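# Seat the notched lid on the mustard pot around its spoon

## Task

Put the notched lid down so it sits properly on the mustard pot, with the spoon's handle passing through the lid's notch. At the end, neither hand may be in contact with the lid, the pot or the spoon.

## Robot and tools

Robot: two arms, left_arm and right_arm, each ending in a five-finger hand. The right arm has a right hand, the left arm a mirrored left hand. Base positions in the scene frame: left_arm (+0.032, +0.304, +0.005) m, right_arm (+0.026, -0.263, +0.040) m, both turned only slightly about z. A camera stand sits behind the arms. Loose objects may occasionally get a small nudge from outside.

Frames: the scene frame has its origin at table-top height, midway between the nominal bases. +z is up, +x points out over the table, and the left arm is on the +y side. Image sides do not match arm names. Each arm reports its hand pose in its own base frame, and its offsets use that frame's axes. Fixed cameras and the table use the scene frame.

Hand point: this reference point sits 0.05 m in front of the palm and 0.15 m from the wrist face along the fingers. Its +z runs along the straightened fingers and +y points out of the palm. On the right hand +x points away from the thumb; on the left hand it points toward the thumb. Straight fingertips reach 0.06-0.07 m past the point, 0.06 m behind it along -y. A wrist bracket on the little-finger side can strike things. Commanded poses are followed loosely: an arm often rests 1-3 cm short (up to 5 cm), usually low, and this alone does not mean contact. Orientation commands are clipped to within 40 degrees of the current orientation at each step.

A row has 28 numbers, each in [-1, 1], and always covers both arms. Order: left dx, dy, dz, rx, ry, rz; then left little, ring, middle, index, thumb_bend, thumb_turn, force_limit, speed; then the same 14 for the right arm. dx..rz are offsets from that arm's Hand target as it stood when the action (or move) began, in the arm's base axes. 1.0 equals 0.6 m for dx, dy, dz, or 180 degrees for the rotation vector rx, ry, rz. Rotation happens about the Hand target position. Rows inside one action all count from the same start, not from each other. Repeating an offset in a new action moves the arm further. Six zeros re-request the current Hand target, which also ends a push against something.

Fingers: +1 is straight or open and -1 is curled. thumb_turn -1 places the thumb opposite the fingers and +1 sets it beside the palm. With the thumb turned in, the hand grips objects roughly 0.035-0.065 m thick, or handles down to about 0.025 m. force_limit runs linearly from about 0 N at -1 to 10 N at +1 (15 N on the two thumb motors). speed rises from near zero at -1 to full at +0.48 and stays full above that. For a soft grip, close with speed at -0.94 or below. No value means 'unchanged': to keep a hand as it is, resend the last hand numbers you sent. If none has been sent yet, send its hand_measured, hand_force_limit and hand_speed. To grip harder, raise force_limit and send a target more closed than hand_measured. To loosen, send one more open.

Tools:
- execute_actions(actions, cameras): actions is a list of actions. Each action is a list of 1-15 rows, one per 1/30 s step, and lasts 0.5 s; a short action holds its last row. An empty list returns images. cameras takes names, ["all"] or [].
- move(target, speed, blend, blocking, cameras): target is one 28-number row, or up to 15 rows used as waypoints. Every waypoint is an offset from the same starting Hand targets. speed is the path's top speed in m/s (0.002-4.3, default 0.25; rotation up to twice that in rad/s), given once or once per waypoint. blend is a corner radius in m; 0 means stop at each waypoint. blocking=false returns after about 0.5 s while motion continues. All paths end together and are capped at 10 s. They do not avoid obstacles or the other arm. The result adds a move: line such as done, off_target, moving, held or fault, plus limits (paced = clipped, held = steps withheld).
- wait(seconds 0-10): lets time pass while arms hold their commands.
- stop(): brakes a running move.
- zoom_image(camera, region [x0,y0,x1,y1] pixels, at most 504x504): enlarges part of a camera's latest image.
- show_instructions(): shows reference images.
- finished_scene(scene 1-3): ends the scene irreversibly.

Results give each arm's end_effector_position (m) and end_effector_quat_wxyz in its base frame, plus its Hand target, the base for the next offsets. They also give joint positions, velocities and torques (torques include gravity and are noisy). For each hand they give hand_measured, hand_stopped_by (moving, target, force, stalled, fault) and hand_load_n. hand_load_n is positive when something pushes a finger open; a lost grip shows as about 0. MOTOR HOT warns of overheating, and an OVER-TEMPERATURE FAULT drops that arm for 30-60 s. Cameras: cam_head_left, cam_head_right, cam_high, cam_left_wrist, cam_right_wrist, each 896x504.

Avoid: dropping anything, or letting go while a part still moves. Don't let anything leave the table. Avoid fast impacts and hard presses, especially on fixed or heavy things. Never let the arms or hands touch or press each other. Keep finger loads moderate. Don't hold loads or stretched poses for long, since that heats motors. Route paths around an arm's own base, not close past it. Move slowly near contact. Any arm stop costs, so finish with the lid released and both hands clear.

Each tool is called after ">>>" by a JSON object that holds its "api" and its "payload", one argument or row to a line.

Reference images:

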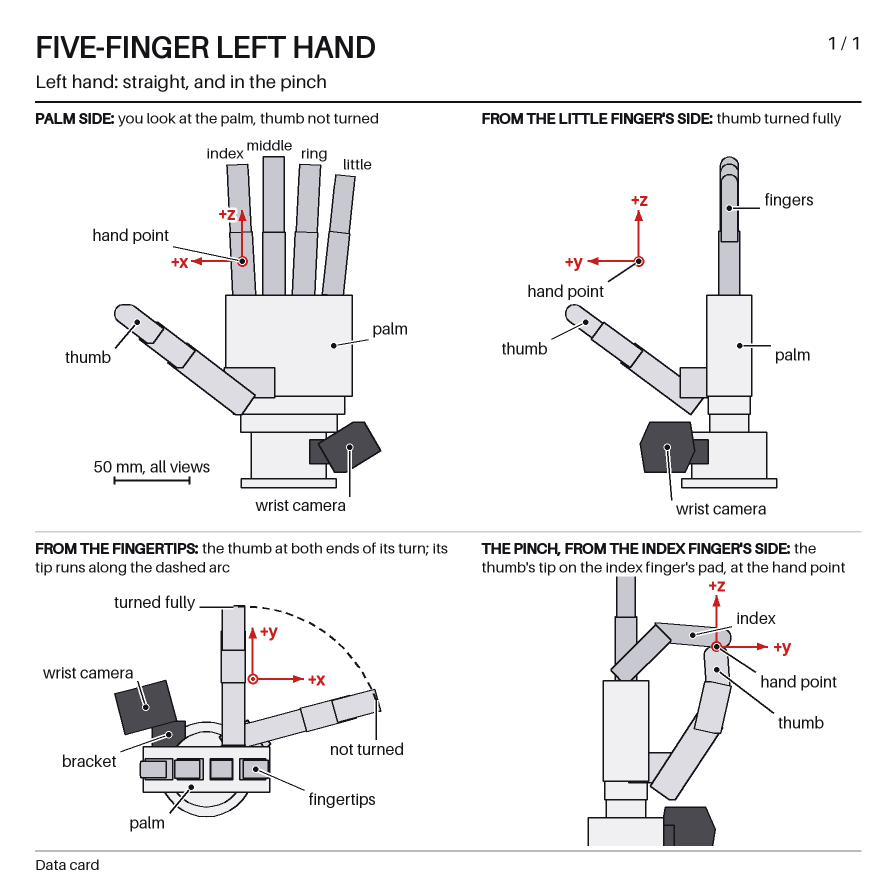

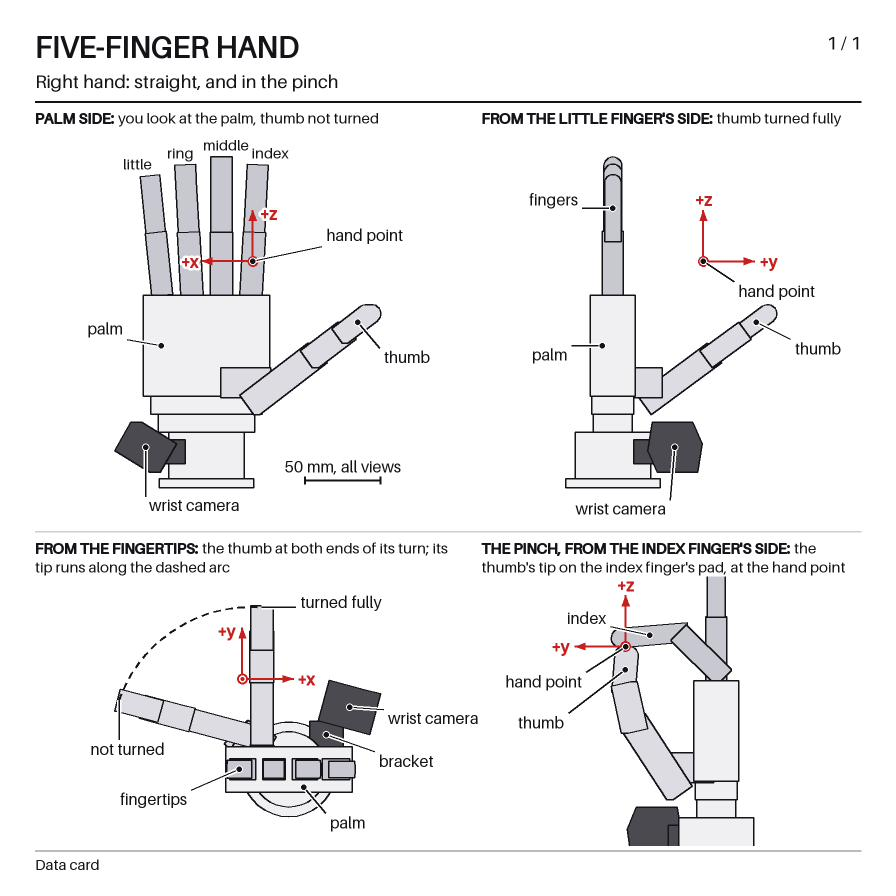

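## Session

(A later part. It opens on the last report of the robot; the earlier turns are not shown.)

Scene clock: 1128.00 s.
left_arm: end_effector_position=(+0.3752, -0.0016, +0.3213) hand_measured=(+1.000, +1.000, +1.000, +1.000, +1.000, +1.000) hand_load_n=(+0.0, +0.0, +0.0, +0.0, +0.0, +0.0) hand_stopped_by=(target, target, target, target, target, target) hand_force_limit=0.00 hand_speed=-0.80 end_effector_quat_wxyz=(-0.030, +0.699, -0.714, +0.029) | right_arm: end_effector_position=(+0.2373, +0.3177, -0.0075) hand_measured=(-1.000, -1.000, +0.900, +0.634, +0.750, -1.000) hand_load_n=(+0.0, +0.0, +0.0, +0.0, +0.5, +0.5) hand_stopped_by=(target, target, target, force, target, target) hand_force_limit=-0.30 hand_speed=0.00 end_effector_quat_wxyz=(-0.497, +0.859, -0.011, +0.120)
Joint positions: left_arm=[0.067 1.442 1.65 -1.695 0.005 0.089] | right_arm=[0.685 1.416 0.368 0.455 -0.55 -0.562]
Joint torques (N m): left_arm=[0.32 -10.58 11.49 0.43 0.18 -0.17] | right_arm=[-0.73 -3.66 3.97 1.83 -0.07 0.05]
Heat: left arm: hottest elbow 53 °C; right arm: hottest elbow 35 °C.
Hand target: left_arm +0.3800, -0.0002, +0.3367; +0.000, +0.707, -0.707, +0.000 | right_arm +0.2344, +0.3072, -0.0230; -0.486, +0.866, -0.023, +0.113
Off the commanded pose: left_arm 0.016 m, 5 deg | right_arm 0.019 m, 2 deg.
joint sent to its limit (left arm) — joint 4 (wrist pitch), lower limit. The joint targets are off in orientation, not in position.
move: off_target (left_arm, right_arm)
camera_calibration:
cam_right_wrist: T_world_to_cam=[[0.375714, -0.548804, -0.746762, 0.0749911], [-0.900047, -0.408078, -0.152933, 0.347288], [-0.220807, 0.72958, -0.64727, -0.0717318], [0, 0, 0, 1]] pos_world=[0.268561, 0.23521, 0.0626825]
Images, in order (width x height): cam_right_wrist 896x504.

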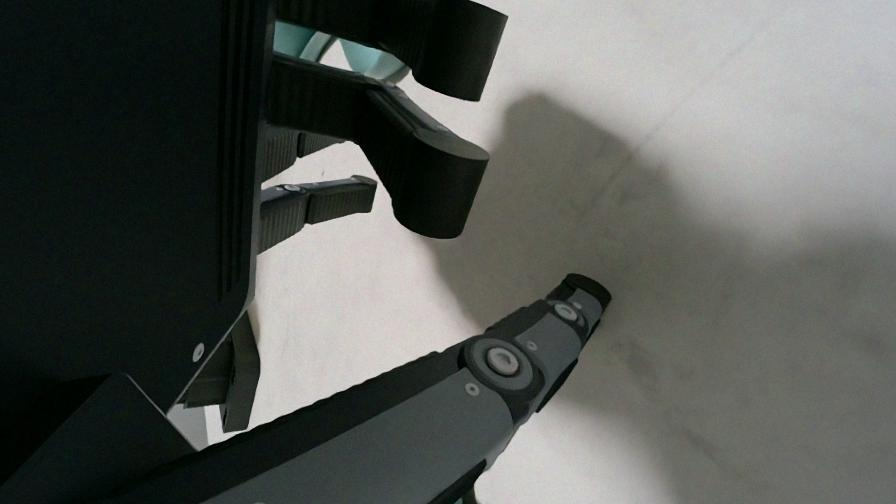

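>>> {"api": "move", "payload": {
  "target": [
    [0,0,0,0,0,0,1,1,1,1,1,1,0,-0.8,0,0,0.06,0,0,0,-1,-1,0.9,0.15,0.75,-1,0.2,-0.5],
    [0,0,0,0,0,0,1,1,1,1,1,1,0,-0.8,0,0,0.06,0,0,0,-1,-1,0.9,0.152,0.75,-1,0.2,-0.5],
    [0,0,0,0,0,0,1,1,1,1,1,1,0,-0.8,0,0,0.02,0.0,0,0,-1,-1,0.9,0.15,0.75,-1,0.2,-0.5]
  ],
  "speed": 0.06,
  "cameras": []
}}

>>> {"api": "move", "payload": {
  "target": [0,0,0,0,0,0,1,1,1,1,1,1,0,-0.8,0,0,-0.007,0,0,0,-1,-1,0.9,0.15,0.75,-1,-0.3,0],
  "speed": 0.06,
  "cameras": []
}}

>>> {"api": "move", "payload": {
  "target": [0,0,0,0,0,0,1,1,1,1,1,1,0,-0.8,0,0,-0.007,0,0,0,-1,-1,0.9,0.15,0.75,-1,-0.3,0],
  "speed": 0.06,
  "cameras": ["cam_right_wrist"]
}}

Scene clock: 1142.40 s.
left_arm: end_effector_position=(+0.3752, -0.0016, +0.3213) hand_measured=(+1.000, +1.000, +1.000, +1.000, +1.000, +1.000) hand_load_n=(+0.0, +0.0, +0.0, +0.0, +0.0, +0.0) hand_stopped_by=(target, target, target, target, target, target) hand_force_limit=0.00 hand_speed=-0.80 end_effector_quat_wxyz=(-0.030, +0.699, -0.714, +0.029) | right_arm: end_effector_position=(+0.2320, +0.3132, -0.0040) hand_measured=(-1.000, -1.000, +0.900, +0.150, +0.750, -1.000) hand_load_n=(+0.0, +0.0, +0.0, +0.0, +0.0, +0.5) hand_stopped_by=(target, target, target, target, target, target) hand_force_limit=0.20 hand_speed=-0.50 end_effector_quat_wxyz=(-0.490, +0.864, -0.016, +0.112)
Joint positions: left_arm=[0.067 1.442 1.65 -1.695 0.005 0.089] | right_arm=[0.685 1.378 0.368 0.392 -0.549 -0.561]
Joint torques (N m): left_arm=[0.32 -10.58 11.49 0.43 0.18 -0.17] | right_arm=[-0.62 -3.14 4.9 2.18 -0.18 0.06]
Heat: left arm: hottest elbow 53 °C; right arm: hottest elbow 35 °C.
Hand target: left_arm +0.3800, -0.0002, +0.3367; +0.000, +0.707, -0.707, +0.000 | right_arm +0.2343, +0.3072, -0.0110; -0.486, +0.866, -0.023, +0.113
Off the commanded pose: left_arm 0.016 m, 5 deg | right_arm 0.010 m, 1 deg.
joint sent to its limit (left arm) — joint 4 (wrist pitch), lower limit. The joint targets are off in orientation, not in position.
move: off_target (left_arm); target 2's new numbers were sent with right_arm's hand 0.012 m and 1 deg from that target
No camera images: "cameras" was empty.

Scene clock: 1143.27 s.
left_arm: end_effector_position=(+0.3752, -0.0016, +0.3213) hand_measured=(+1.000, +1.000, +1.000, +1.000, +1.000, +1.000) hand_load_n=(+0.0, +0.0, +0.0, +0.0, +0.0, -0.5) hand_stopped_by=(target, target, target, target, target, target) hand_force_limit=0.00 hand_speed=-0.80 end_effector_quat_wxyz=(-0.030, +0.699, -0.714, +0.029) | right_arm: end_effector_position=(+0.2333, +0.3143, -0.0070) hand_measured=(-1.000, -1.000, +0.900, +0.150, +0.750, -1.000) hand_load_n=(+0.0, +0.0, -0.5, +0.0, +0.0, +0.0) hand_stopped_by=(target, target, target, target, target, target) hand_force_limit=-0.30 hand_speed=0.00 end_effector_quat_wxyz=(-0.491, +0.864, -0.015, +0.113)
Joint positions: left_arm=[0.067 1.442 1.65 -1.695 0.005 0.089] | right_arm=[0.685 1.396 0.368 0.413 -0.549 -0.561]
Joint torques (N m): left_arm=[0.38 -10.58 11.49 0.43 0.19 -0.17] | right_arm=[-0.73 -3.66 4.51 1.91 -0.15 0.05]
Heat: left arm: hottest elbow 53 °C; right arm: hottest elbow 35 °C.
Hand target: left_arm +0.3800, -0.0002, +0.3367; +0.000, +0.707, -0.707, +0.000 | right_arm +0.2343, +0.3072, -0.0152; -0.486, +0.866, -0.023, +0.113
Off the commanded pose: left_arm 0.016 m, 5 deg | right_arm 0.011 m, 1 deg.
joint sent to its limit (left arm) — joint 4 (wrist pitch), lower limit. The joint targets are off in orientation, not in position.
move: off_target (left_arm, right_arm)
No camera images: "cameras" was empty.

Scene clock: 1144.13 s.
left_arm: end_effector_position=(+0.3752, -0.0016, +0.3213) hand_measured=(+1.000, +1.000, +1.000, +1.000, +1.000, +1.000) hand_load_n=(+0.0, +0.0, +0.0, +0.0, +0.0, -0.5) hand_stopped_by=(target, target, target, target, target, target) hand_force_limit=0.00 hand_speed=-0.80 end_effector_quat_wxyz=(-0.030, +0.699, -0.714, +0.029) | right_arm: end_effector_position=(+0.2354, +0.3160, -0.0075) hand_measured=(-1.000, -1.000, +0.900, +0.150, +0.750, -1.000) hand_load_n=(+0.0, +0.5, +0.0, +0.0, +0.5, +0.5) hand_stopped_by=(target, target, target, target, target, target) hand_force_limit=-0.30 hand_speed=0.00 end_effector_quat_wxyz=(-0.494, +0.861, -0.014, +0.116)
Joint positions: left_arm=[0.067 1.442 1.65 -1.695 0.005 0.089] | right_arm=[0.685 1.407 0.368 0.435 -0.549 -0.561]
Joint torques (N m): left_arm=[0.38 -10.58 11.48 0.43 0.18 -0.17] | right_arm=[-0.38 -3.6 4.12 2.11 -0.1 0.11]
Heat: left arm: hottest elbow 53 °C; right arm: hottest elbow 35 °C.
Hand target: left_arm +0.3800, -0.0002, +0.3367; +0.000, +0.707, -0.707, +0.000 | right_arm +0.2343, +0.3072, -0.0195; -0.486, +0.866, -0.024, +0.113
Off the commanded pose: left_arm 0.016 m, 5 deg | right_arm 0.015 m, 2 deg.
joint sent to its limit (left arm) — joint 4 (wrist pitch), lower limit. The joint targets are off in orientation, not in position.
move: off_target (left_arm, right_arm)
camera_calibration:
cam_right_wrist: T_world_to_cam=[[0.368839, -0.554512, -0.745972, 0.078212], [-0.901649, -0.408416, -0.142219, 0.345418], [-0.225805, 0.725061, -0.650614, -0.0683629], [0, 0, 0, 1]] pos_world=[0.267162, 0.234011, 0.0629912]
Images, in order (width x height): cam_right_wrist 896x504.

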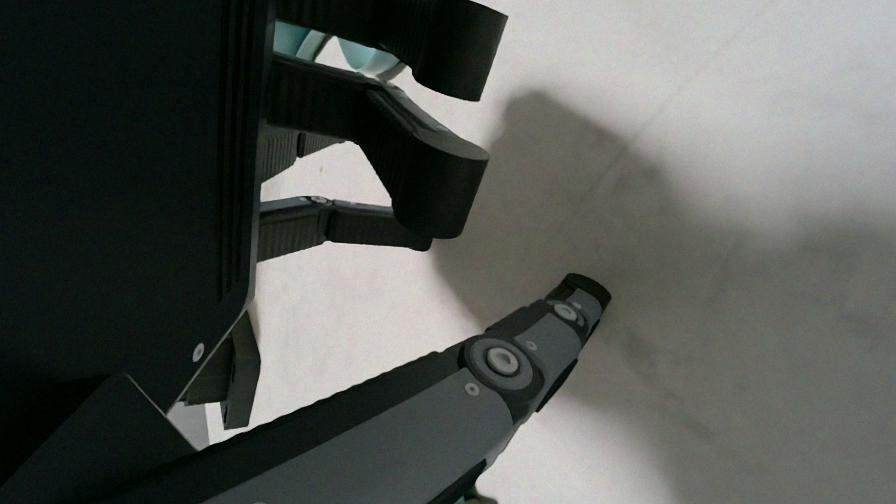

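>>> {"api": "move", "payload": {
  "target": [
    [0,0,0,0,0,0,1,1,1,1,1,1,0,-0.8,0,0,0.05,-0.0503,0.0078,-0.0086,-1,-1,0.9,0.15,0.75,-1,-0.3,0],
    [0,0,0,0,0,0,1,1,1,1,1,1,0,-0.8,0,0,0.01,-0.0503,0.0078,-0.0086,-1,-1,0.9,0.15,0.75,-1,-0.3,0]
  ],
  "speed": 0.06,
  "cameras": []
}}

>>> {"api": "move", "payload": {
  "target": [0,0,0,0,0,0,1,1,1,1,1,1,0,-0.8,0,0,-0.006,0,0,0,-1,-1,0.9,0.15,0.75,-1,-0.3,0],
  "speed": 0.06,
  "cameras": []
}}

>>> {"api": "move", "payload": {
  "target": [0,0,0,0,0,0,1,1,1,1,1,1,0,-0.8,0,0,-0.006,0,0,0,-1,-1,0.9,0.15,0.75,-1,-0.3,0],
  "speed": 0.06,
  "cameras": []
}}

>>> {"api": "move", "payload": {
  "target": [0,0,0,0,0,0,1,1,1,1,1,1,0,-0.8,0,0,-0.006,0,0,0,-1,-1,0.9,0.15,0.75,-1,-0.3,0],
  "speed": 0.06,
  "cameras": []
}}

Scene clock: 1159.53 s.
left_arm: end_effector_position=(+0.3752, -0.0016, +0.3213) hand_measured=(+1.000, +1.000, +1.000, +1.000, +1.000, +1.000) hand_load_n=(+0.0, +0.0, +0.0, +0.0, +0.0, +0.0) hand_stopped_by=(target, target, target, target, target, target) hand_force_limit=0.00 hand_speed=-0.80 end_effector_quat_wxyz=(-0.030, +0.699, -0.714, +0.029) | right_arm: end_effector_position=(+0.2336, +0.3013, -0.0071) hand_measured=(-1.000, -1.000, +0.900, +0.150, +0.750, -1.000) hand_load_n=(+0.0, +0.0, +0.0, -3.5, +0.0, +0.0) hand_stopped_by=(target, target, target, target, target, target) hand_force_limit=-0.30 hand_speed=0.00 end_effector_quat_wxyz=(-0.419, +0.900, -0.041, +0.112)
Joint positions: left_arm=[0.067 1.442 1.65 -1.695 0.005 0.089] | right_arm=[0.723 1.326 0.428 0.149 -0.415 -0.575]
Joint torques (N m): left_arm=[0.32 -10.58 11.49 0.43 0.19 -0.17] | right_arm=[1.85 -3.08 7.15 1.65 0.14 0]
Heat: left arm: hottest elbow 54 °C; right arm: hottest elbow 35 °C.
Hand target: left_arm +0.3800, -0.0002, +0.3367; +0.000, +0.707, -0.707, +0.000 | right_arm +0.2344, +0.3073, -0.0134; -0.414, +0.903, -0.032, +0.111
Off the commanded pose: left_arm 0.016 m, 5 deg | right_arm 0.009 m, 1 deg.
joint sent to its limit (left arm) — joint 4 (wrist pitch), lower limit. The joint targets are off in orientation, not in position.
move: off_target (left_arm)
No camera images: "cameras" was empty.

Scene clock: 1160.33 s.
left_arm: end_effector_position=(+0.3752, -0.0016, +0.3213) hand_measured=(+1.000, +1.000, +1.000, +1.000, +1.000, +1.000) hand_load_n=(+0.0, +0.0, +0.0, +0.0, +0.5, +0.0) hand_stopped_by=(target, target, target, target, target, target) hand_force_limit=0.00 hand_speed=-0.80 end_effector_quat_wxyz=(-0.030, +0.699, -0.714, +0.029) | right_arm: end_effector_position=(+0.2352, +0.3033, -0.0075) hand_measured=(-1.000, -1.000, +0.900, +0.150, +0.750, -1.000) hand_load_n=(+0.0, +0.0, +0.0, -4.0, +0.0, +0.0) hand_stopped_by=(target, target, target, target, target, target) hand_force_limit=-0.30 hand_speed=0.00 end_effector_quat_wxyz=(-0.423, +0.898, -0.039, +0.114)
Joint positions: left_arm=[0.067 1.442 1.65 -1.695 0.005 0.089] | right_arm=[0.723 1.334 0.428 0.166 -0.417 -0.575]
Joint torques (N m): left_arm=[0.32 -10.58 11.49 0.43 0.19 -0.18] | right_arm=[1.73 -1.61 6.75 1.68 0.2 0.05]
Heat: left arm: hottest elbow 54 °C; right arm: hottest elbow 35 °C.
Hand target: left_arm +0.3800, -0.0002, +0.3367; +0.000, +0.707, -0.707, +0.000 | right_arm +0.2344, +0.3072, -0.0170; -0.414, +0.903, -0.032, +0.111
Off the commanded pose: left_arm 0.016 m, 5 deg | right_arm 0.010 m, 1 deg.
joint sent to its limit (left arm) — joint 4 (wrist pitch), lower limit. The joint targets are off in orientation, not in position.
move: off_target (left_arm)
No camera images: "cameras" was empty.

Scene clock: 1161.17 s.
left_arm: end_effector_position=(+0.3752, -0.0016, +0.3213) hand_measured=(+1.000, +1.000, +1.000, +1.000, +1.000, +1.000) hand_load_n=(+0.0, +0.0, +0.0, +0.0, +0.0, +0.0) hand_stopped_by=(target, target, target, target, target, target) hand_force_limit=0.00 hand_speed=-0.80 end_effector_quat_wxyz=(-0.030, +0.699, -0.714, +0.029) | right_arm: end_effector_position=(+0.2366, +0.3054, -0.0079) hand_measured=(-1.000, -1.000, +0.900, +0.150, +0.750, -1.000) hand_load_n=(+0.0, +0.0, +0.0, -4.5, +0.0, +0.0) hand_stopped_by=(target, target, target, target, target, target) hand_force_limit=-0.30 hand_speed=0.00 end_effector_quat_wxyz=(-0.426, +0.896, -0.037, +0.116)
Joint positions: left_arm=[0.067 1.442 1.65 -1.695 0.005 0.089] | right_arm=[0.723 1.343 0.428 0.183 -0.42 -0.575]
Joint torques (N m): left_arm=[0.38 -10.58 11.48 0.42 0.19 -0.18] | right_arm=[1.67 -2.02 6.76 1.77 0.24 0.08]
Heat: left arm: hottest elbow 54 °C; right arm: hottest elbow 35 °C.
Hand target: left_arm +0.3800, -0.0002, +0.3367; +0.000, +0.707, -0.707, +0.000 | right_arm +0.2343, +0.3073, -0.0207; -0.414, +0.903, -0.032, +0.110
Off the commanded pose: left_arm 0.016 m, 5 deg | right_arm 0.013 m, 2 deg.
joint sent to its limit (left arm) — joint 4 (wrist pitch), lower limit. The joint targets are off in orientation, not in position.
move: off_target (left_arm, right_arm)
No camera images: "cameras" was empty.

Scene clock: 1162.00 s.
left_arm: end_effector_position=(+0.3752, -0.0016, +0.3213) hand_measured=(+1.000, +1.000, +1.000, +1.000, +1.000, +1.000) hand_load_n=(+0.0, +0.0, +0.0, +0.0, +0.0, +0.0) hand_stopped_by=(target, target, target, target, target, target) hand_force_limit=0.00 hand_speed=-0.80 end_effector_quat_wxyz=(-0.030, +0.699, -0.714, +0.029) | right_arm: end_effector_position=(+0.2382, +0.3074, -0.0082) hand_measured=(-1.000, -1.000, +0.900, +0.150, +0.750, -1.000) hand_load_n=(+0.0, +0.0, -0.5, -5.0, +0.0, +0.0) hand_stopped_by=(target, target, target, target, target, target) hand_force_limit=-0.30 hand_speed=0.00 end_effector_quat_wxyz=(-0.429, +0.895, -0.036, +0.118)
Joint positions: left_arm=[0.067 1.442 1.65 -1.695 0.005 0.089] | right_arm=[0.723 1.351 0.428 0.2 -0.422 -0.574]
Joint torques (N m): left_arm=[0.38 -10.58 11.49 0.43 0.18 -0.18] | right_arm=[1.85 -1.9 6.12 1.8 0.36 -0.02]
Heat: left arm: hottest elbow 54 °C; right arm: hottest elbow 35 °C.
Hand target: left_arm +0.3800, -0.0002, +0.3367; +0.000, +0.707, -0.707, +0.000 | right_arm +0.2344, +0.3073, -0.0242; -0.414, +0.903, -0.032, +0.111
Off the commanded pose: left_arm 0.016 m, 5 deg | right_arm 0.016 m, 2 deg.
joint sent to its limit (left arm) — joint 4 (wrist pitch), lower limit. The joint targets are off in orientation, not in position.
move: off_target (left_arm, right_arm)
No camera images: "cameras" was empty.

>>> {"api": "move", "payload": {
  "target": [
    [0,0,0,0,0,0,1,1,1,1,1,1,0,-0.8,0,0,0.09,0,0,0,-1,-1,0.4,0.4,1,-1,-0.3,0],
    [0,0,0,0,0,0,1,1,1,1,1,1,0,-0.8,-0.132,0.008,0.10,0.0406,-0.0319,0.0103,-1,-1,0.4,0.4,1,-1,-0.3,0]
  ],
  "speed": 0.12,
  "cameras": ["cam_right_wrist","cam_left_wrist"]
}}

Scene clock: 1189.23 s.
left_arm: end_effector_position=(+0.3752, -0.0016, +0.3213) hand_measured=(+1.000, +1.000, +1.000, +1.000, +1.000, +1.000) hand_load_n=(+0.0, +0.0, +0.5, +0.0, +0.0, +0.0) hand_stopped_by=(target, target, target, target, target, target) hand_force_limit=0.00 hand_speed=-0.80 end_effector_quat_wxyz=(-0.030, +0.699, -0.714, +0.029) | right_arm: end_effector_position=(+0.1616, +0.3114, +0.0359) hand_measured=(-1.000, -1.000, +0.400, +0.400, +1.000, -1.000) hand_load_n=(+0.0, +0.0, +0.0, +0.0, +0.0, +0.0) hand_stopped_by=(target, target, target, target, target, target) hand_force_limit=-0.30 hand_speed=0.00 end_effector_quat_wxyz=(-0.468, +0.871, -0.006, +0.148)
Joint positions: left_arm=[0.067 1.442 1.65 -1.695 0.005 0.089] | right_arm=[0.947 1.008 0.282 0.16 -0.264 -0.464]
Joint torques (N m): left_arm=[0.38 -10.64 11.49 0.42 0.19 -0.17] | right_arm=[1.14 -2.84 6.11 2.28 0.03 0.2]
Heat: left arm: hottest elbow 54 °C; right arm: hottest elbow 35 °C.
Hand target: left_arm +0.3800, -0.0002, +0.3367; +0.000, +0.707, -0.707, +0.000 | right_arm +0.1553, +0.3121, +0.0359; -0.474, +0.868, -0.004, +0.147
Off the commanded pose: left_arm 0.016 m, 5 deg | right_arm 0.006 m, 1 deg.
joint sent to its limit (left arm) — joint 4 (wrist pitch), lower limit. The joint targets are off in orientation, not in position.
move: off_target (left_arm)
camera_calibration:
cam_left_wrist: T_world_to_cam=[[0.955562, -0.275682, 0.10441, -0.397144], [-0.29227, -0.839746, 0.457608, -0.0344916], [-0.0384767, -0.467788, -0.883003, 0.406837], [0, 0, 0, 1]] pos_world=[0.385069, 0.0518636, 0.416488]
cam_right_wrist: T_world_to_cam=[[0.396811, -0.60537, -0.689977, 0.144599], [-0.902453, -0.394622, -0.172776, 0.280093], [-0.167687, 0.691231, -0.702909, -0.0504305], [0, 0, 0, 1]] pos_world=[0.186936, 0.232926, 0.112715]
Images, in order (width x height): cam_left_wrist 896x504, cam_right_wrist 896x504.

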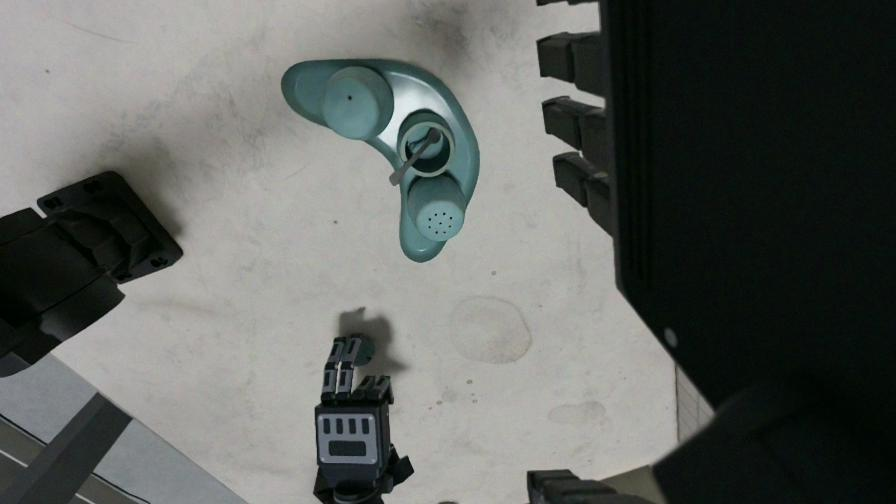

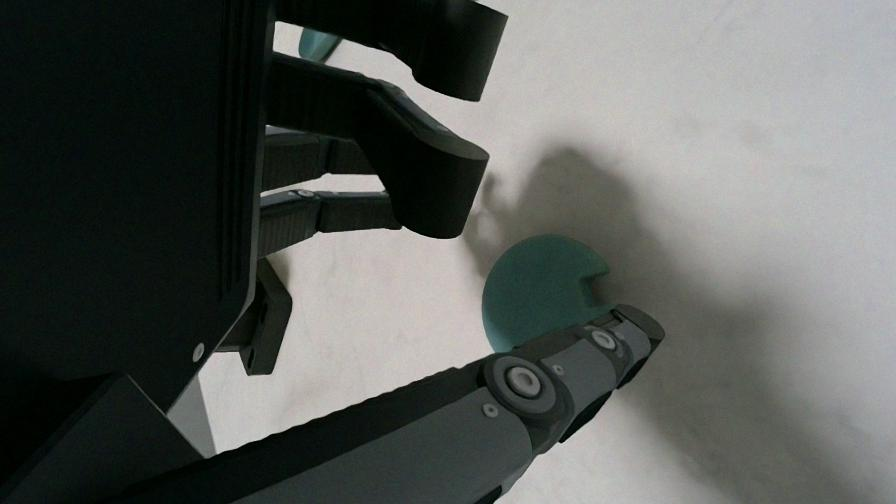

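>>> {"api": "move", "payload": {
  "target": [
    [0,0,0,0,0,0,1,1,1,1,1,1,0,-0.8,-0.0035,-0.02,-0.008,0,0,0,-1,-1,0.4,0.4,1,-1,-0.3,0],
    [0,0,0,0,0,0,1,1,1,1,1,1,0,-0.8,-0.0035,-0.032,-0.09,0,0,0,-1,-1,0.4,0.4,1,-1,-0.3,0],
    [0,0,0,0,0,0,1,1,1,1,1,1,0,-0.8,-0.0035,0.0087,-0.0527,0,0,0,-1,-1,0.4,0.4,1,-1,-0.3,0]
  ],
  "speed": [0.08,0.06,0.05],
  "cameras": ["cam_right_wrist"]
}}

Scene clock: 1211.20 s.
left_arm: end_effector_position=(+0.3752, -0.0016, +0.3213) hand_measured=(+1.000, +1.000, +1.000, +1.000, +1.000, +1.000) hand_load_n=(+0.0, +0.0, +0.0, +0.0, +0.0, +0.0) hand_stopped_by=(target, target, target, target, target, target) hand_force_limit=0.00 hand_speed=-0.80 end_effector_quat_wxyz=(-0.030, +0.699, -0.714, +0.029) | right_arm: end_effector_position=(+0.1499, +0.3010, -0.0094) hand_measured=(-1.000, -1.000, +0.400, +0.400, +1.000, -1.000) hand_load_n=(+0.0, +0.0, +0.0, +0.0, +0.0, -0.5) hand_stopped_by=(target, target, target, target, target, target) hand_force_limit=-0.30 hand_speed=0.00 end_effector_quat_wxyz=(-0.462, +0.875, -0.006, +0.146)
Joint positions: left_arm=[0.067 1.442 1.65 -1.695 0.005 0.089] | right_arm=[0.966 1.161 0.195 0.387 -0.245 -0.457]
Joint torques (N m): left_arm=[0.38 -10.52 11.49 0.44 0.19 -0.17] | right_arm=[1.14 -3.37 8.47 1.25 -0.02 0.27]
Heat: left arm: hottest elbow 54 °C; right arm: hottest elbow 35 °C.
Hand target: left_arm +0.3800, -0.0002, +0.3367; +0.000, +0.707, -0.707, +0.000 | right_arm +0.1530, +0.3173, +0.0041; -0.474, +0.868, -0.004, +0.147
Off the commanded pose: left_arm 0.016 m, 5 deg | right_arm 0.022 m, 2 deg.
joint sent to its limit (left arm) — joint 4 (wrist pitch), lower limit. The joint targets are off in orientation, not in position.
move: off_target (left_arm, right_arm)
camera_calibration:
cam_right_wrist: T_world_to_cam=[[0.393631, -0.614958, -0.683287, 0.115073], [-0.903243, -0.396917, -0.16312, 0.258549], [-0.170897, 0.681384, -0.711696, -0.0737321], [0, 0, 0, 1]] pos_world=[0.175636, 0.223628, 0.0683276]
Images, in order (width x height): cam_right_wrist 896x504.

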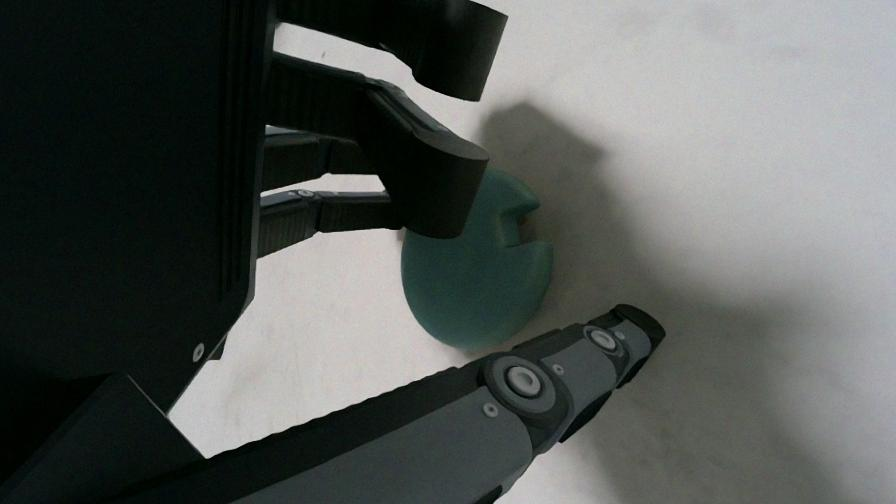

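>>> {"api": "move", "payload": {
  "target": [
    [0,0,0,0,0,0,1,1,1,1,1,1,0,-0.8,0,0,0,0,0,0,-1,-1,0.15,0.15,1,-1,-0.3,-0.7],
    [0,0,0,0,0,0,1,1,1,1,1,1,0,-0.8,0,0,0,0,0,0,-1,-1,0.15,0.15,0.6,-1,-0.45,-0.9]
  ],
  "speed": 0.05,
  "cameras": ["cam_right_wrist"]
}}

>>> {"api": "execute_actions", "payload": {
  "actions": [
    [[0,0,0,0,0,0,1,1,1,1,1,1,0,-0.8,0,0,0.005,0,0,0,-1,-1,0.15,0.15,0.6,-1,-0.45,-0.9]]
  ]
}}

>>> {"api": "execute_actions", "payload": {
  "actions": [
    [[0,0,0,0,0,0,1,1,1,1,1,1,0,-0.8,0,0,0.005,0,0,0,-1,-1,0.15,0.15,0.6,-1,-0.45,-0.9]]
  ],
  "cameras": ["cam_right_wrist"]
}}

Scene clock: 1220.53 s.
left_arm: end_effector_position=(+0.3752, -0.0016, +0.3213) hand_measured=(+1.000, +1.000, +1.000, +1.000, +1.000, +1.000) hand_load_n=(+0.0, +0.0, +0.0, +0.0, +0.0, +0.0) hand_stopped_by=(target, target, target, target, target, target) hand_force_limit=0.00 hand_speed=-0.80 end_effector_quat_wxyz=(-0.030, +0.699, -0.714, +0.029) | right_arm: end_effector_position=(+0.1494, +0.3011, -0.0094) hand_measured=(-1.000, -1.000, +0.150, +0.150, +0.784, -1.000) hand_load_n=(+0.0, +0.0, +0.0, +4.5, +4.5, -0.5) hand_stopped_by=(target, target, target, target, force, target) hand_force_limit=-0.45 hand_speed=-0.90 end_effector_quat_wxyz=(-0.462, +0.875, -0.008, +0.145)
Joint positions: left_arm=[0.067 1.442 1.65 -1.695 0.005 0.089] | right_arm=[0.967 1.16 0.195 0.386 -0.244 -0.453]
Joint torques (N m): left_arm=[0.32 -10.58 11.49 0.43 0.19 -0.17] | right_arm=[1.38 -3.78 8.47 1.31 -0.01 0.18]
Heat: left arm: hottest elbow 54 °C; right arm: hottest elbow 35 °C.
Hand target: left_arm +0.3800, -0.0002, +0.3367; +0.000, +0.707, -0.707, +0.000 | right_arm +0.1530, +0.3172, +0.0041; -0.474, +0.868, -0.003, +0.146
Off the commanded pose: left_arm 0.016 m, 5 deg | right_arm 0.021 m, 2 deg.
joint sent to its limit (left arm) — joint 4 (wrist pitch), lower limit. The joint targets are off in orientation, not in position.
move: off_target (left_arm, right_arm); target 2's new numbers were sent with right_arm's hand 0.021 m and 2 deg from that target
camera_calibration:
cam_right_wrist: T_world_to_cam=[[0.390526, -0.615126, -0.684916, 0.115856], [-0.90436, -0.395438, -0.160504, 0.257858], [-0.172111, 0.682092, -0.710724, -0.0738833], [0, 0, 0, 1]] pos_world=[0.175235, 0.223628, 0.0682282]
Images, in order (width x height): cam_right_wrist 896x504.

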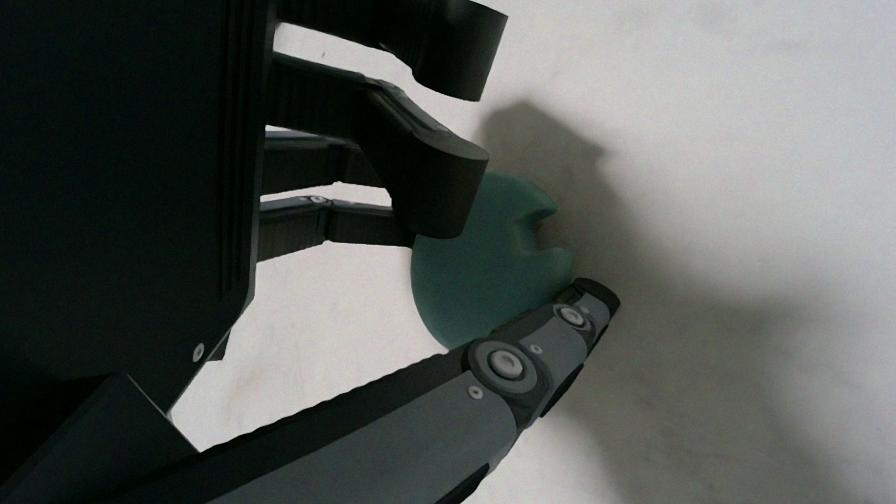

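Scene clock: 1221.23 s.
left_arm: end_effector_position=(+0.3752, -0.0016, +0.3213) hand_measured=(+1.000, +1.000, +1.000, +1.000, +1.000, +1.000) hand_load_n=(+0.0, +0.0, +0.0, +0.0, +0.0, +0.0) hand_stopped_by=(target, target, target, target, target, target) hand_force_limit=0.00 hand_speed=-0.80 end_effector_quat_wxyz=(-0.030, +0.699, -0.714, +0.029) | right_arm: end_effector_position=(+0.1479, +0.2993, -0.0090) hand_measured=(-1.000, -1.000, +0.150, +0.150, +0.784, -1.000) hand_load_n=(+0.0, +0.0, +0.5, +4.5, +4.0, +0.0) hand_stopped_by=(target, target, target, target, force, target) hand_force_limit=-0.45 hand_speed=-0.90 end_effector_quat_wxyz=(-0.459, +0.877, -0.009, +0.143)
Joint positions: left_arm=[0.067 1.442 1.65 -1.695 0.005 0.089] | right_arm=[0.968 1.147 0.195 0.365 -0.244 -0.452]
Joint torques (N m): left_arm=[0.38 -10.64 11.48 0.43 0.18 -0.17] | right_arm=[1.67 -3.25 8.8 1.24 -0.04 0.22]
Heat: left arm: hottest elbow 54 °C; right arm: hottest elbow 35 °C.
Hand target: left_arm +0.3800, -0.0002, +0.3367; +0.000, +0.707, -0.707, +0.000 | right_arm +0.1530, +0.3172, +0.0071; -0.474, +0.868, -0.004, +0.147
Off the commanded pose: left_arm 0.016 m, 5 deg | right_arm 0.025 m, 2 deg.
joint sent to its limit (left arm) — joint 4 (wrist pitch), lower limit. The joint targets are off in orientation, not in position.

Scene clock: 1221.93 s.
left_arm: end_effector_position=(+0.3752, -0.0016, +0.3213) hand_measured=(+1.000, +1.000, +1.000, +1.000, +1.000, +1.000) hand_load_n=(+0.0, +0.0, +0.0, +0.0, +0.0, +0.0) hand_stopped_by=(target, target, target, target, target, target) hand_force_limit=0.00 hand_speed=-0.80 end_effector_quat_wxyz=(-0.030, +0.699, -0.714, +0.029) | right_arm: end_effector_position=(+0.1465, +0.2972, -0.0085) hand_measured=(-1.000, -1.000, +0.150, +0.150, +0.784, -1.000) hand_load_n=(+0.5, +0.0, +0.5, +4.5, +4.0, +0.0) hand_stopped_by=(target, target, target, target, force, target) hand_force_limit=-0.45 hand_speed=-0.90 end_effector_quat_wxyz=(-0.456, +0.878, -0.009, +0.141)
Joint positions: left_arm=[0.067 1.442 1.65 -1.695 0.005 0.089] | right_arm=[0.968 1.132 0.195 0.343 -0.244 -0.452]
Joint torques (N m): left_arm=[0.32 -10.64 11.51 0.43 0.18 -0.18] | right_arm=[1.26 -3.25 9.32 1.59 -0.05 0.15]
Heat: left arm: hottest elbow 54 °C; right arm: hottest elbow 35 °C.
Hand target: left_arm +0.3800, -0.0002, +0.3367; +0.000, +0.707, -0.707, +0.000 | right_arm +0.1530, +0.3172, +0.0101; -0.474, +0.868, -0.004, +0.146
Off the commanded pose: left_arm 0.016 m, 5 deg | right_arm 0.028 m, 2 deg.
joint sent to its limit (left arm) — joint 4 (wrist pitch), lower limit. The joint targets are off in orientation, not in position.
camera_calibration:
cam_right_wrist: T_world_to_cam=[[0.383875, -0.623647, -0.680958, 0.118724], [-0.905923, -0.397105, -0.147009, 0.254663], [-0.17873, 0.673329, -0.717415, -0.0676635], [0, 0, 0, 1]] pos_world=[0.173037, 0.22073, 0.0697412]
Images, in order (width x height): cam_right_wrist 896x504.

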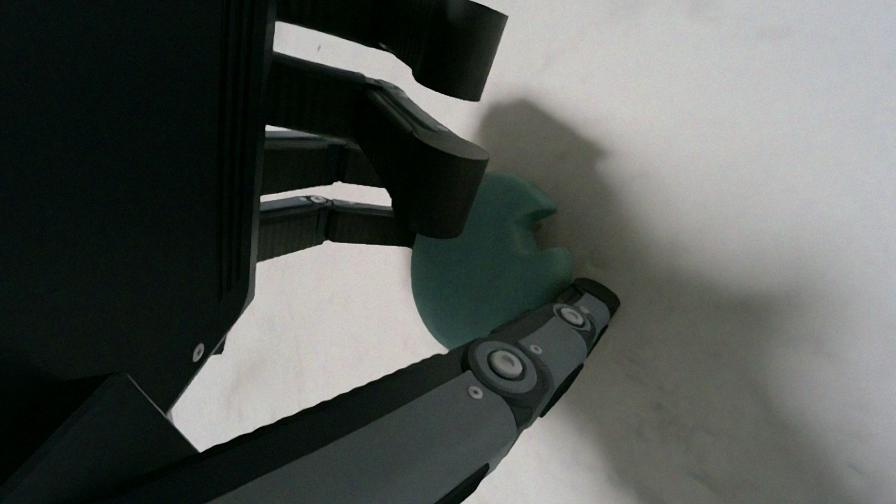

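>>> {"api": "move", "payload": {
  "target": [0,0,0,0,0,0,1,1,1,1,1,1,0,-0.8,0,0,0.06,0,0,0,-1,-1,0.15,0.15,0.6,-1,-0.45,-0.9],
  "speed": 0.04,
  "cameras": ["cam_right_wrist","cam_left_wrist"]
}}

Scene clock: 1228.10 s.
left_arm: end_effector_position=(+0.3752, -0.0016, +0.3213) hand_measured=(+1.000, +1.000, +1.000, +1.000, +1.000, +1.000) hand_load_n=(+0.0, +0.0, +0.0, +0.0, +0.0, +0.0) hand_stopped_by=(target, target, target, target, target, target) hand_force_limit=0.00 hand_speed=-0.80 end_effector_quat_wxyz=(-0.030, +0.699, -0.714, +0.029) | right_arm: end_effector_position=(+0.1456, +0.2962, +0.0212) hand_measured=(-1.000, -1.000, +0.150, +0.150, +0.784, -1.000) hand_load_n=(+0.0, +0.0, +0.0, +4.5, +4.0, -0.5) hand_stopped_by=(target, target, target, target, force, target) hand_force_limit=-0.45 hand_speed=-0.90 end_effector_quat_wxyz=(-0.453, +0.880, -0.010, +0.139)
Joint positions: left_arm=[0.067 1.442 1.65 -1.695 0.005 0.089] | right_arm=[0.968 0.977 0.24 0.134 -0.244 -0.451]
Joint torques (N m): left_arm=[0.32 -10.64 11.48 0.42 0.19 -0.17] | right_arm=[1.26 -2.49 10.93 1.37 -0.08 0.17]
Heat: left arm: hottest elbow 54 °C; right arm: hottest elbow 35 °C.
Hand target: left_arm +0.3800, -0.0002, +0.3367; +0.000, +0.707, -0.707, +0.000 | right_arm +0.1530, +0.3172, +0.0460; -0.474, +0.868, -0.004, +0.146
Off the commanded pose: left_arm 0.016 m, 5 deg | right_arm 0.033 m, 3 deg.
joint sent to its limit (left arm) — joint 4 (wrist pitch), lower limit. The joint targets are off in orientation, not in position.
move: off_target (left_arm, right_arm)
camera_calibration:
cam_left_wrist: T_world_to_cam=[[0.955562, -0.275682, 0.10441, -0.397144], [-0.29227, -0.839746, 0.457608, -0.0344916], [-0.0384767, -0.467788, -0.883003, 0.406837], [0, 0, 0, 1]] pos_world=[0.385069, 0.0518636, 0.416488]
cam_right_wrist: T_world_to_cam=[[0.380369, -0.628457, -0.678499, 0.140487], [-0.906618, -0.398276, -0.139351, 0.258143], [-0.182654, 0.668145, -0.721263, -0.043596], [0, 0, 0, 1]] pos_world=[0.172637, 0.220231, 0.0998487]
Images, in order (width x height): cam_left_wrist 896x504, cam_right_wrist 896x504.

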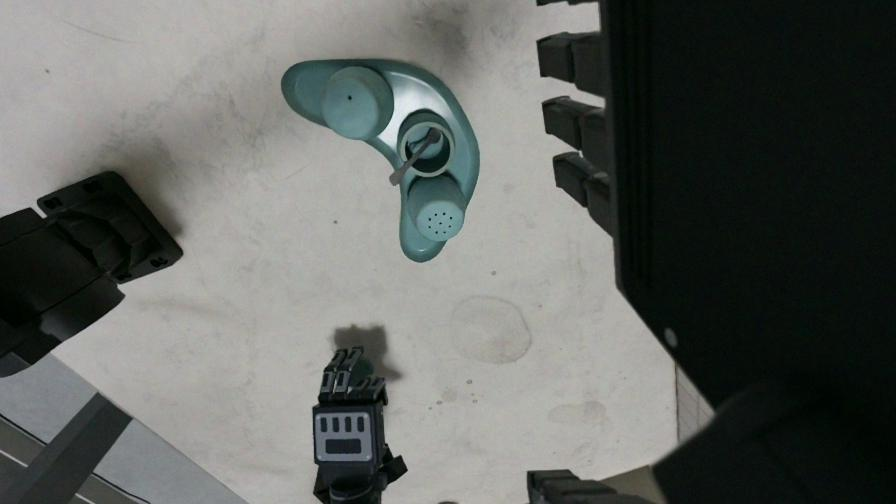

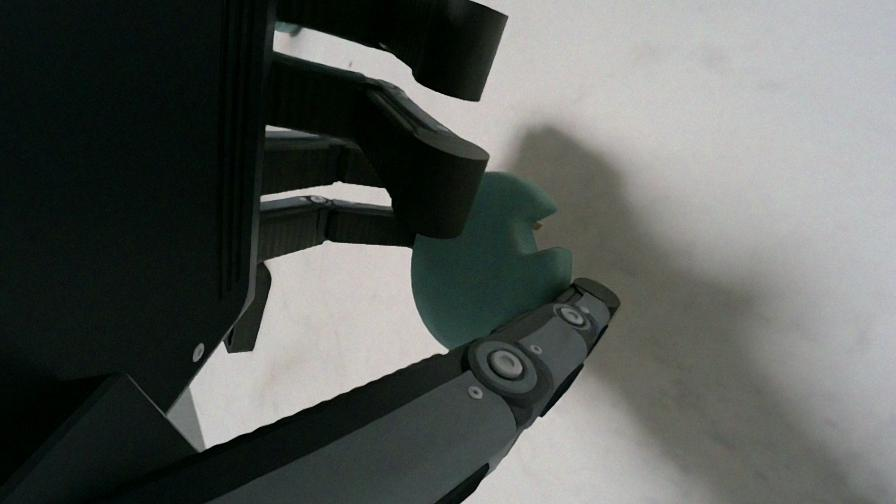

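>>> {"api": "move", "payload": {
  "target": [0,0,0,0,0,0,1,1,1,1,1,1,0,-0.8,0.262,-0.045,0.08,0,0,-0.5278,-1,-1,0.15,0.15,0.6,-1,-0.45,-0.9],
  "speed": 0.2,
  "cameras": ["all"]
}}

Scene clock: 1275.73 s.
left_arm: end_effector_position=(+0.3752, -0.0016, +0.3213) hand_measured=(+1.000, +1.000, +1.000, +1.000, +1.000, +1.000) hand_load_n=(+0.0, +0.0, +0.0, +0.0, +0.0, +0.0) hand_stopped_by=(target, target, target, target, target, target) hand_force_limit=0.00 hand_speed=-0.80 end_effector_quat_wxyz=(-0.030, +0.699, -0.714, +0.029) | right_arm: end_effector_position=(+0.2970, +0.2780, +0.0840) hand_measured=(-1.000, -1.000, +0.150, +0.150, +0.784, -1.000) hand_load_n=(+0.0, +0.0, +0.0, +5.0, +4.5, +0.0) hand_stopped_by=(target, target, target, target, force, target) hand_force_limit=-0.45 hand_speed=-0.90 end_effector_quat_wxyz=(-0.205, +0.596, -0.633, +0.449)
Joint positions: left_arm=[0.067 1.442 1.65 -1.695 0.005 0.089] | right_arm=[1.081 1.401 0.846 -0.846 1.025 1.046]
Joint torques (N m): left_arm=[0.38 -10.58 11.49 0.42 0.19 -0.17] | right_arm=[-0.73 -6.42 10.71 0.02 0.79 0.16]
Heat: left arm: hottest elbow 54 °C; right arm: hottest elbow 38 °C.
Hand target: left_arm +0.3800, -0.0002, +0.3367; +0.000, +0.707, -0.707, +0.000 | right_arm +0.3103, +0.2902, +0.0941; -0.212, +0.584, -0.643, +0.448
Off the commanded pose: left_arm 0.016 m, 5 deg | right_arm 0.021 m, 2 deg.
joint sent to its limit (left arm) — joint 4 (wrist pitch), lower limit. The joint targets are off in orientation, not in position.
move: off_target (left_arm, right_arm)
camera_calibration:
cam_left_wrist: T_world_to_cam=[[0.955562, -0.275682, 0.10441, -0.397144], [-0.29227, -0.839746, 0.457608, -0.0344916], [-0.0384767, -0.467788, -0.883003, 0.406837], [0, 0, 0, 1]] pos_world=[0.385069, 0.0518636, 0.416488]
cam_right_wrist: T_world_to_cam=[[-0.629124, -0.377505, -0.67948, 0.344203], [-0.34124, 0.919542, -0.194929, -0.13276], [0.698397, 0.109231, -0.707326, -0.0658731], [0, 0, 0, 1]] pos_world=[0.217249, 0.259212, 0.161407]

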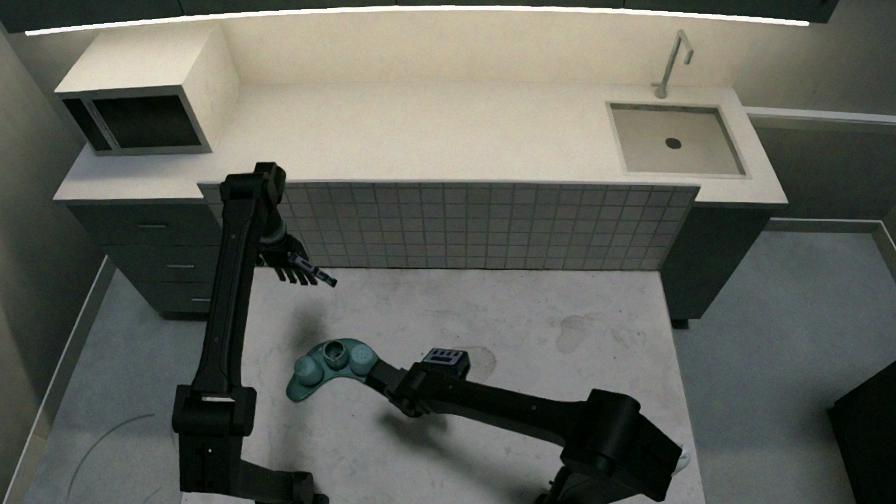

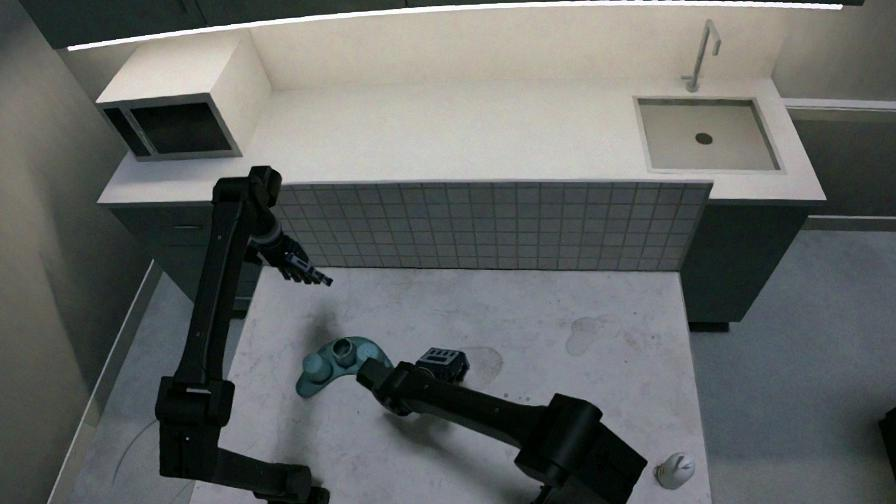

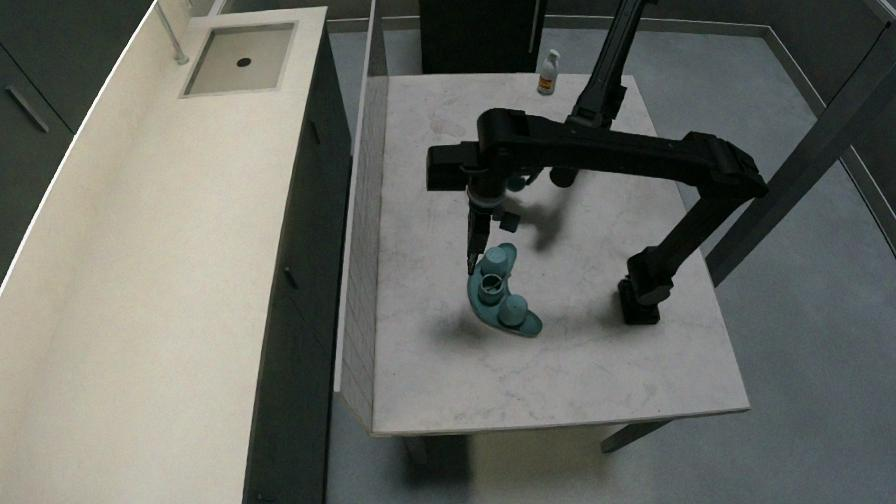

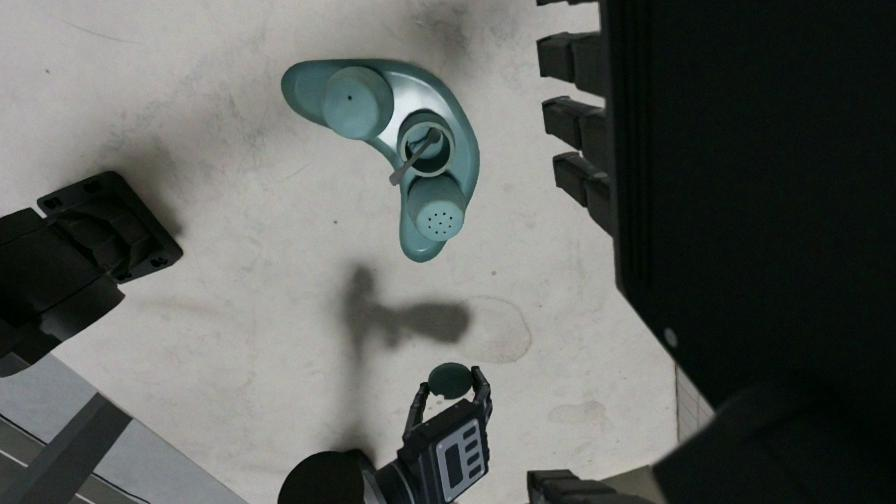

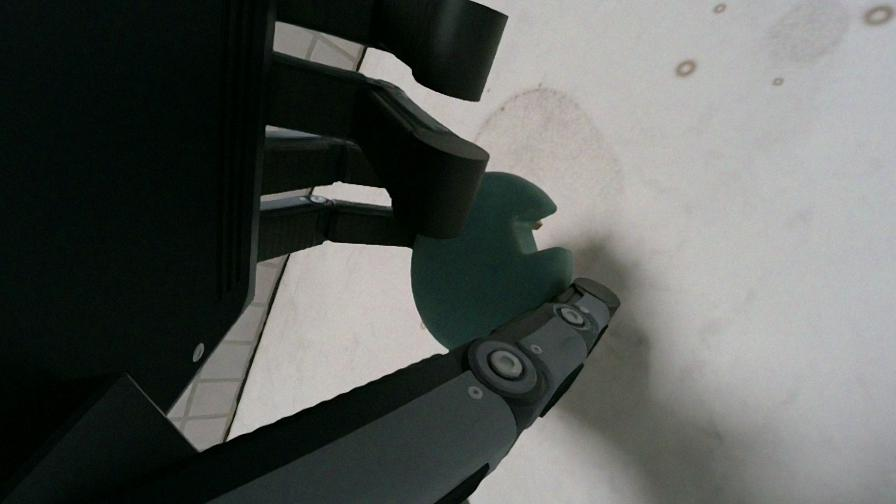

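>>> {"api": "move", "payload": {
  "target": [0,0,0,0,0,0,1,1,1,1,1,1,0,-0.8,0,0,-0.14,0,0,0,-1,-1,0.15,0.15,0.6,-1,-0.45,-0.9],
  "speed": 0.1,
  "cameras": []
}}

>>> {"api": "move", "payload": {
  "target": [0,0,0,0,0,0,1,1,1,1,1,1,0,-0.8,0,0,-0.025,0,0,0,-1,-1,0.15,0.15,0.6,-1,-0.45,-0.9],
  "speed": 0.05,
  "cameras": ["cam_right_wrist"]
}}

Scene clock: 1299.07 s.
left_arm: end_effector_position=(+0.3752, -0.0016, +0.3213) hand_measured=(+1.000, +1.000, +1.000, +1.000, +1.000, +1.000) hand_load_n=(+0.0, +0.0, +0.0, +0.0, +0.0, +0.0) hand_stopped_by=(target, target, target, target, target, target) hand_force_limit=0.00 hand_speed=-0.80 end_effector_quat_wxyz=(-0.030, +0.699, -0.714, +0.029) | right_arm: end_effector_position=(+0.3076, +0.2979, +0.0192) hand_measured=(-1.000, -1.000, +0.150, +0.150, +0.784, -1.000) hand_load_n=(+0.0, +0.0, +0.0, +4.5, +4.5, -0.5) hand_stopped_by=(target, target, target, target, force, target) hand_force_limit=-0.45 hand_speed=-0.90 end_effector_quat_wxyz=(-0.220, +0.587, -0.640, +0.444)
Joint positions: left_arm=[0.067 1.442 1.65 -1.695 0.005 0.089] | right_arm=[1.081 1.561 0.805 -0.613 1.025 1.054]
Joint torques (N m): left_arm=[0.38 -10.58 11.48 0.44 0.19 -0.18] | right_arm=[-0.5 -7.3 5.18 0.85 0.82 0.14]
Heat: left arm: hottest elbow 54 °C; right arm: hottest elbow 38 °C.
Hand target: left_arm +0.3800, -0.0002, +0.3367; +0.000, +0.707, -0.707, +0.000 | right_arm +0.3102, +0.2902, +0.0101; -0.212, +0.584, -0.643, +0.448
Off the commanded pose: left_arm 0.016 m, 5 deg | right_arm 0.012 m, 1 deg.
joint sent to its limit (left arm) — joint 4 (wrist pitch), lower limit. The joint targets are off in orientation, not in position.
move: off_target (left_arm, right_arm)
No camera images: "cameras" was empty.

Scene clock: 1300.07 s.
left_arm: end_effector_position=(+0.3752, -0.0016, +0.3213) hand_measured=(+1.000, +1.000, +1.000, +1.000, +1.000, +1.000) hand_load_n=(+0.0, +0.0, +0.0, +0.0, +0.0, +0.0) hand_stopped_by=(target, target, target, target, target, target) hand_force_limit=0.00 hand_speed=-0.80 end_effector_quat_wxyz=(-0.030, +0.699, -0.714, +0.029) | right_arm: end_effector_position=(+0.3082, +0.2990, +0.0054) hand_measured=(-1.000, -1.000, +0.150, +0.150, +0.784, -1.000) hand_load_n=(+0.0, +0.0, +0.5, +4.5, +4.0, +0.0) hand_stopped_by=(target, target, target, target, force, target) hand_force_limit=-0.45 hand_speed=-0.90 end_effector_quat_wxyz=(+0.222, -0.586, +0.641, -0.444)
Joint positions: left_arm=[0.067 1.442 1.65 -1.695 0.005 0.089] | right_arm=[1.081 1.593 0.793 -0.566 1.025 1.054]
Joint torques (N m): left_arm=[0.32 -10.52 11.49 0.44 0.18 -0.17] | right_arm=[-0.62 -6.71 4.85 0.87 0.82 0.15]
Heat: left arm: hottest elbow 54 °C; right arm: hottest elbow 38 °C.
Hand target: left_arm +0.3800, -0.0002, +0.3367; +0.000, +0.707, -0.707, +0.000 | right_arm +0.3103, +0.2903, -0.0048; +0.212, -0.584, +0.643, -0.448
Off the commanded pose: left_arm 0.016 m, 5 deg | right_arm 0.014 m, 1 deg.
joint sent to its limit (left arm) — joint 4 (wrist pitch), lower limit. The joint targets are off in orientation, not in position.
move: off_target (left_arm, right_arm)
camera_calibration:
cam_right_wrist: T_world_to_cam=[[-0.616945, -0.348401, -0.705688, 0.293548], [-0.333613, 0.927899, -0.166448, -0.168482], [0.712798, 0.132737, -0.688694, -0.143173], [0, 0, 0, 1]] pos_world=[0.226949, 0.277611, 0.0805073]
Images, in order (width x height): cam_right_wrist 896x504.

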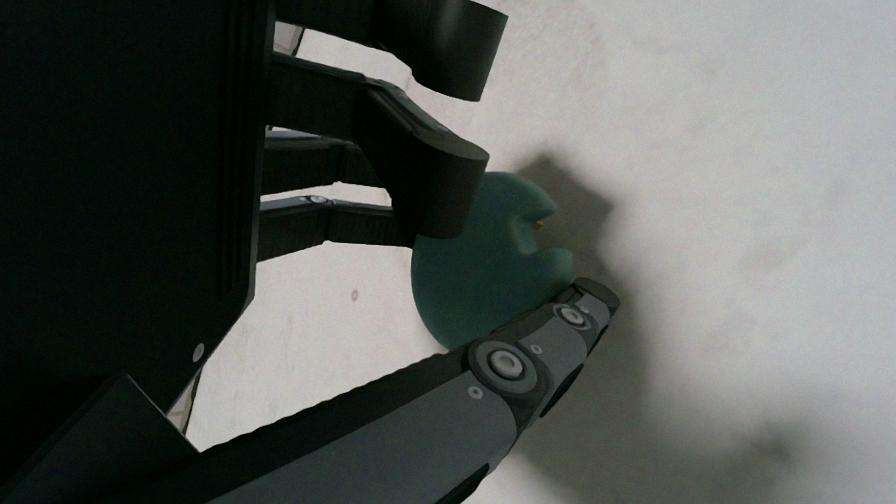

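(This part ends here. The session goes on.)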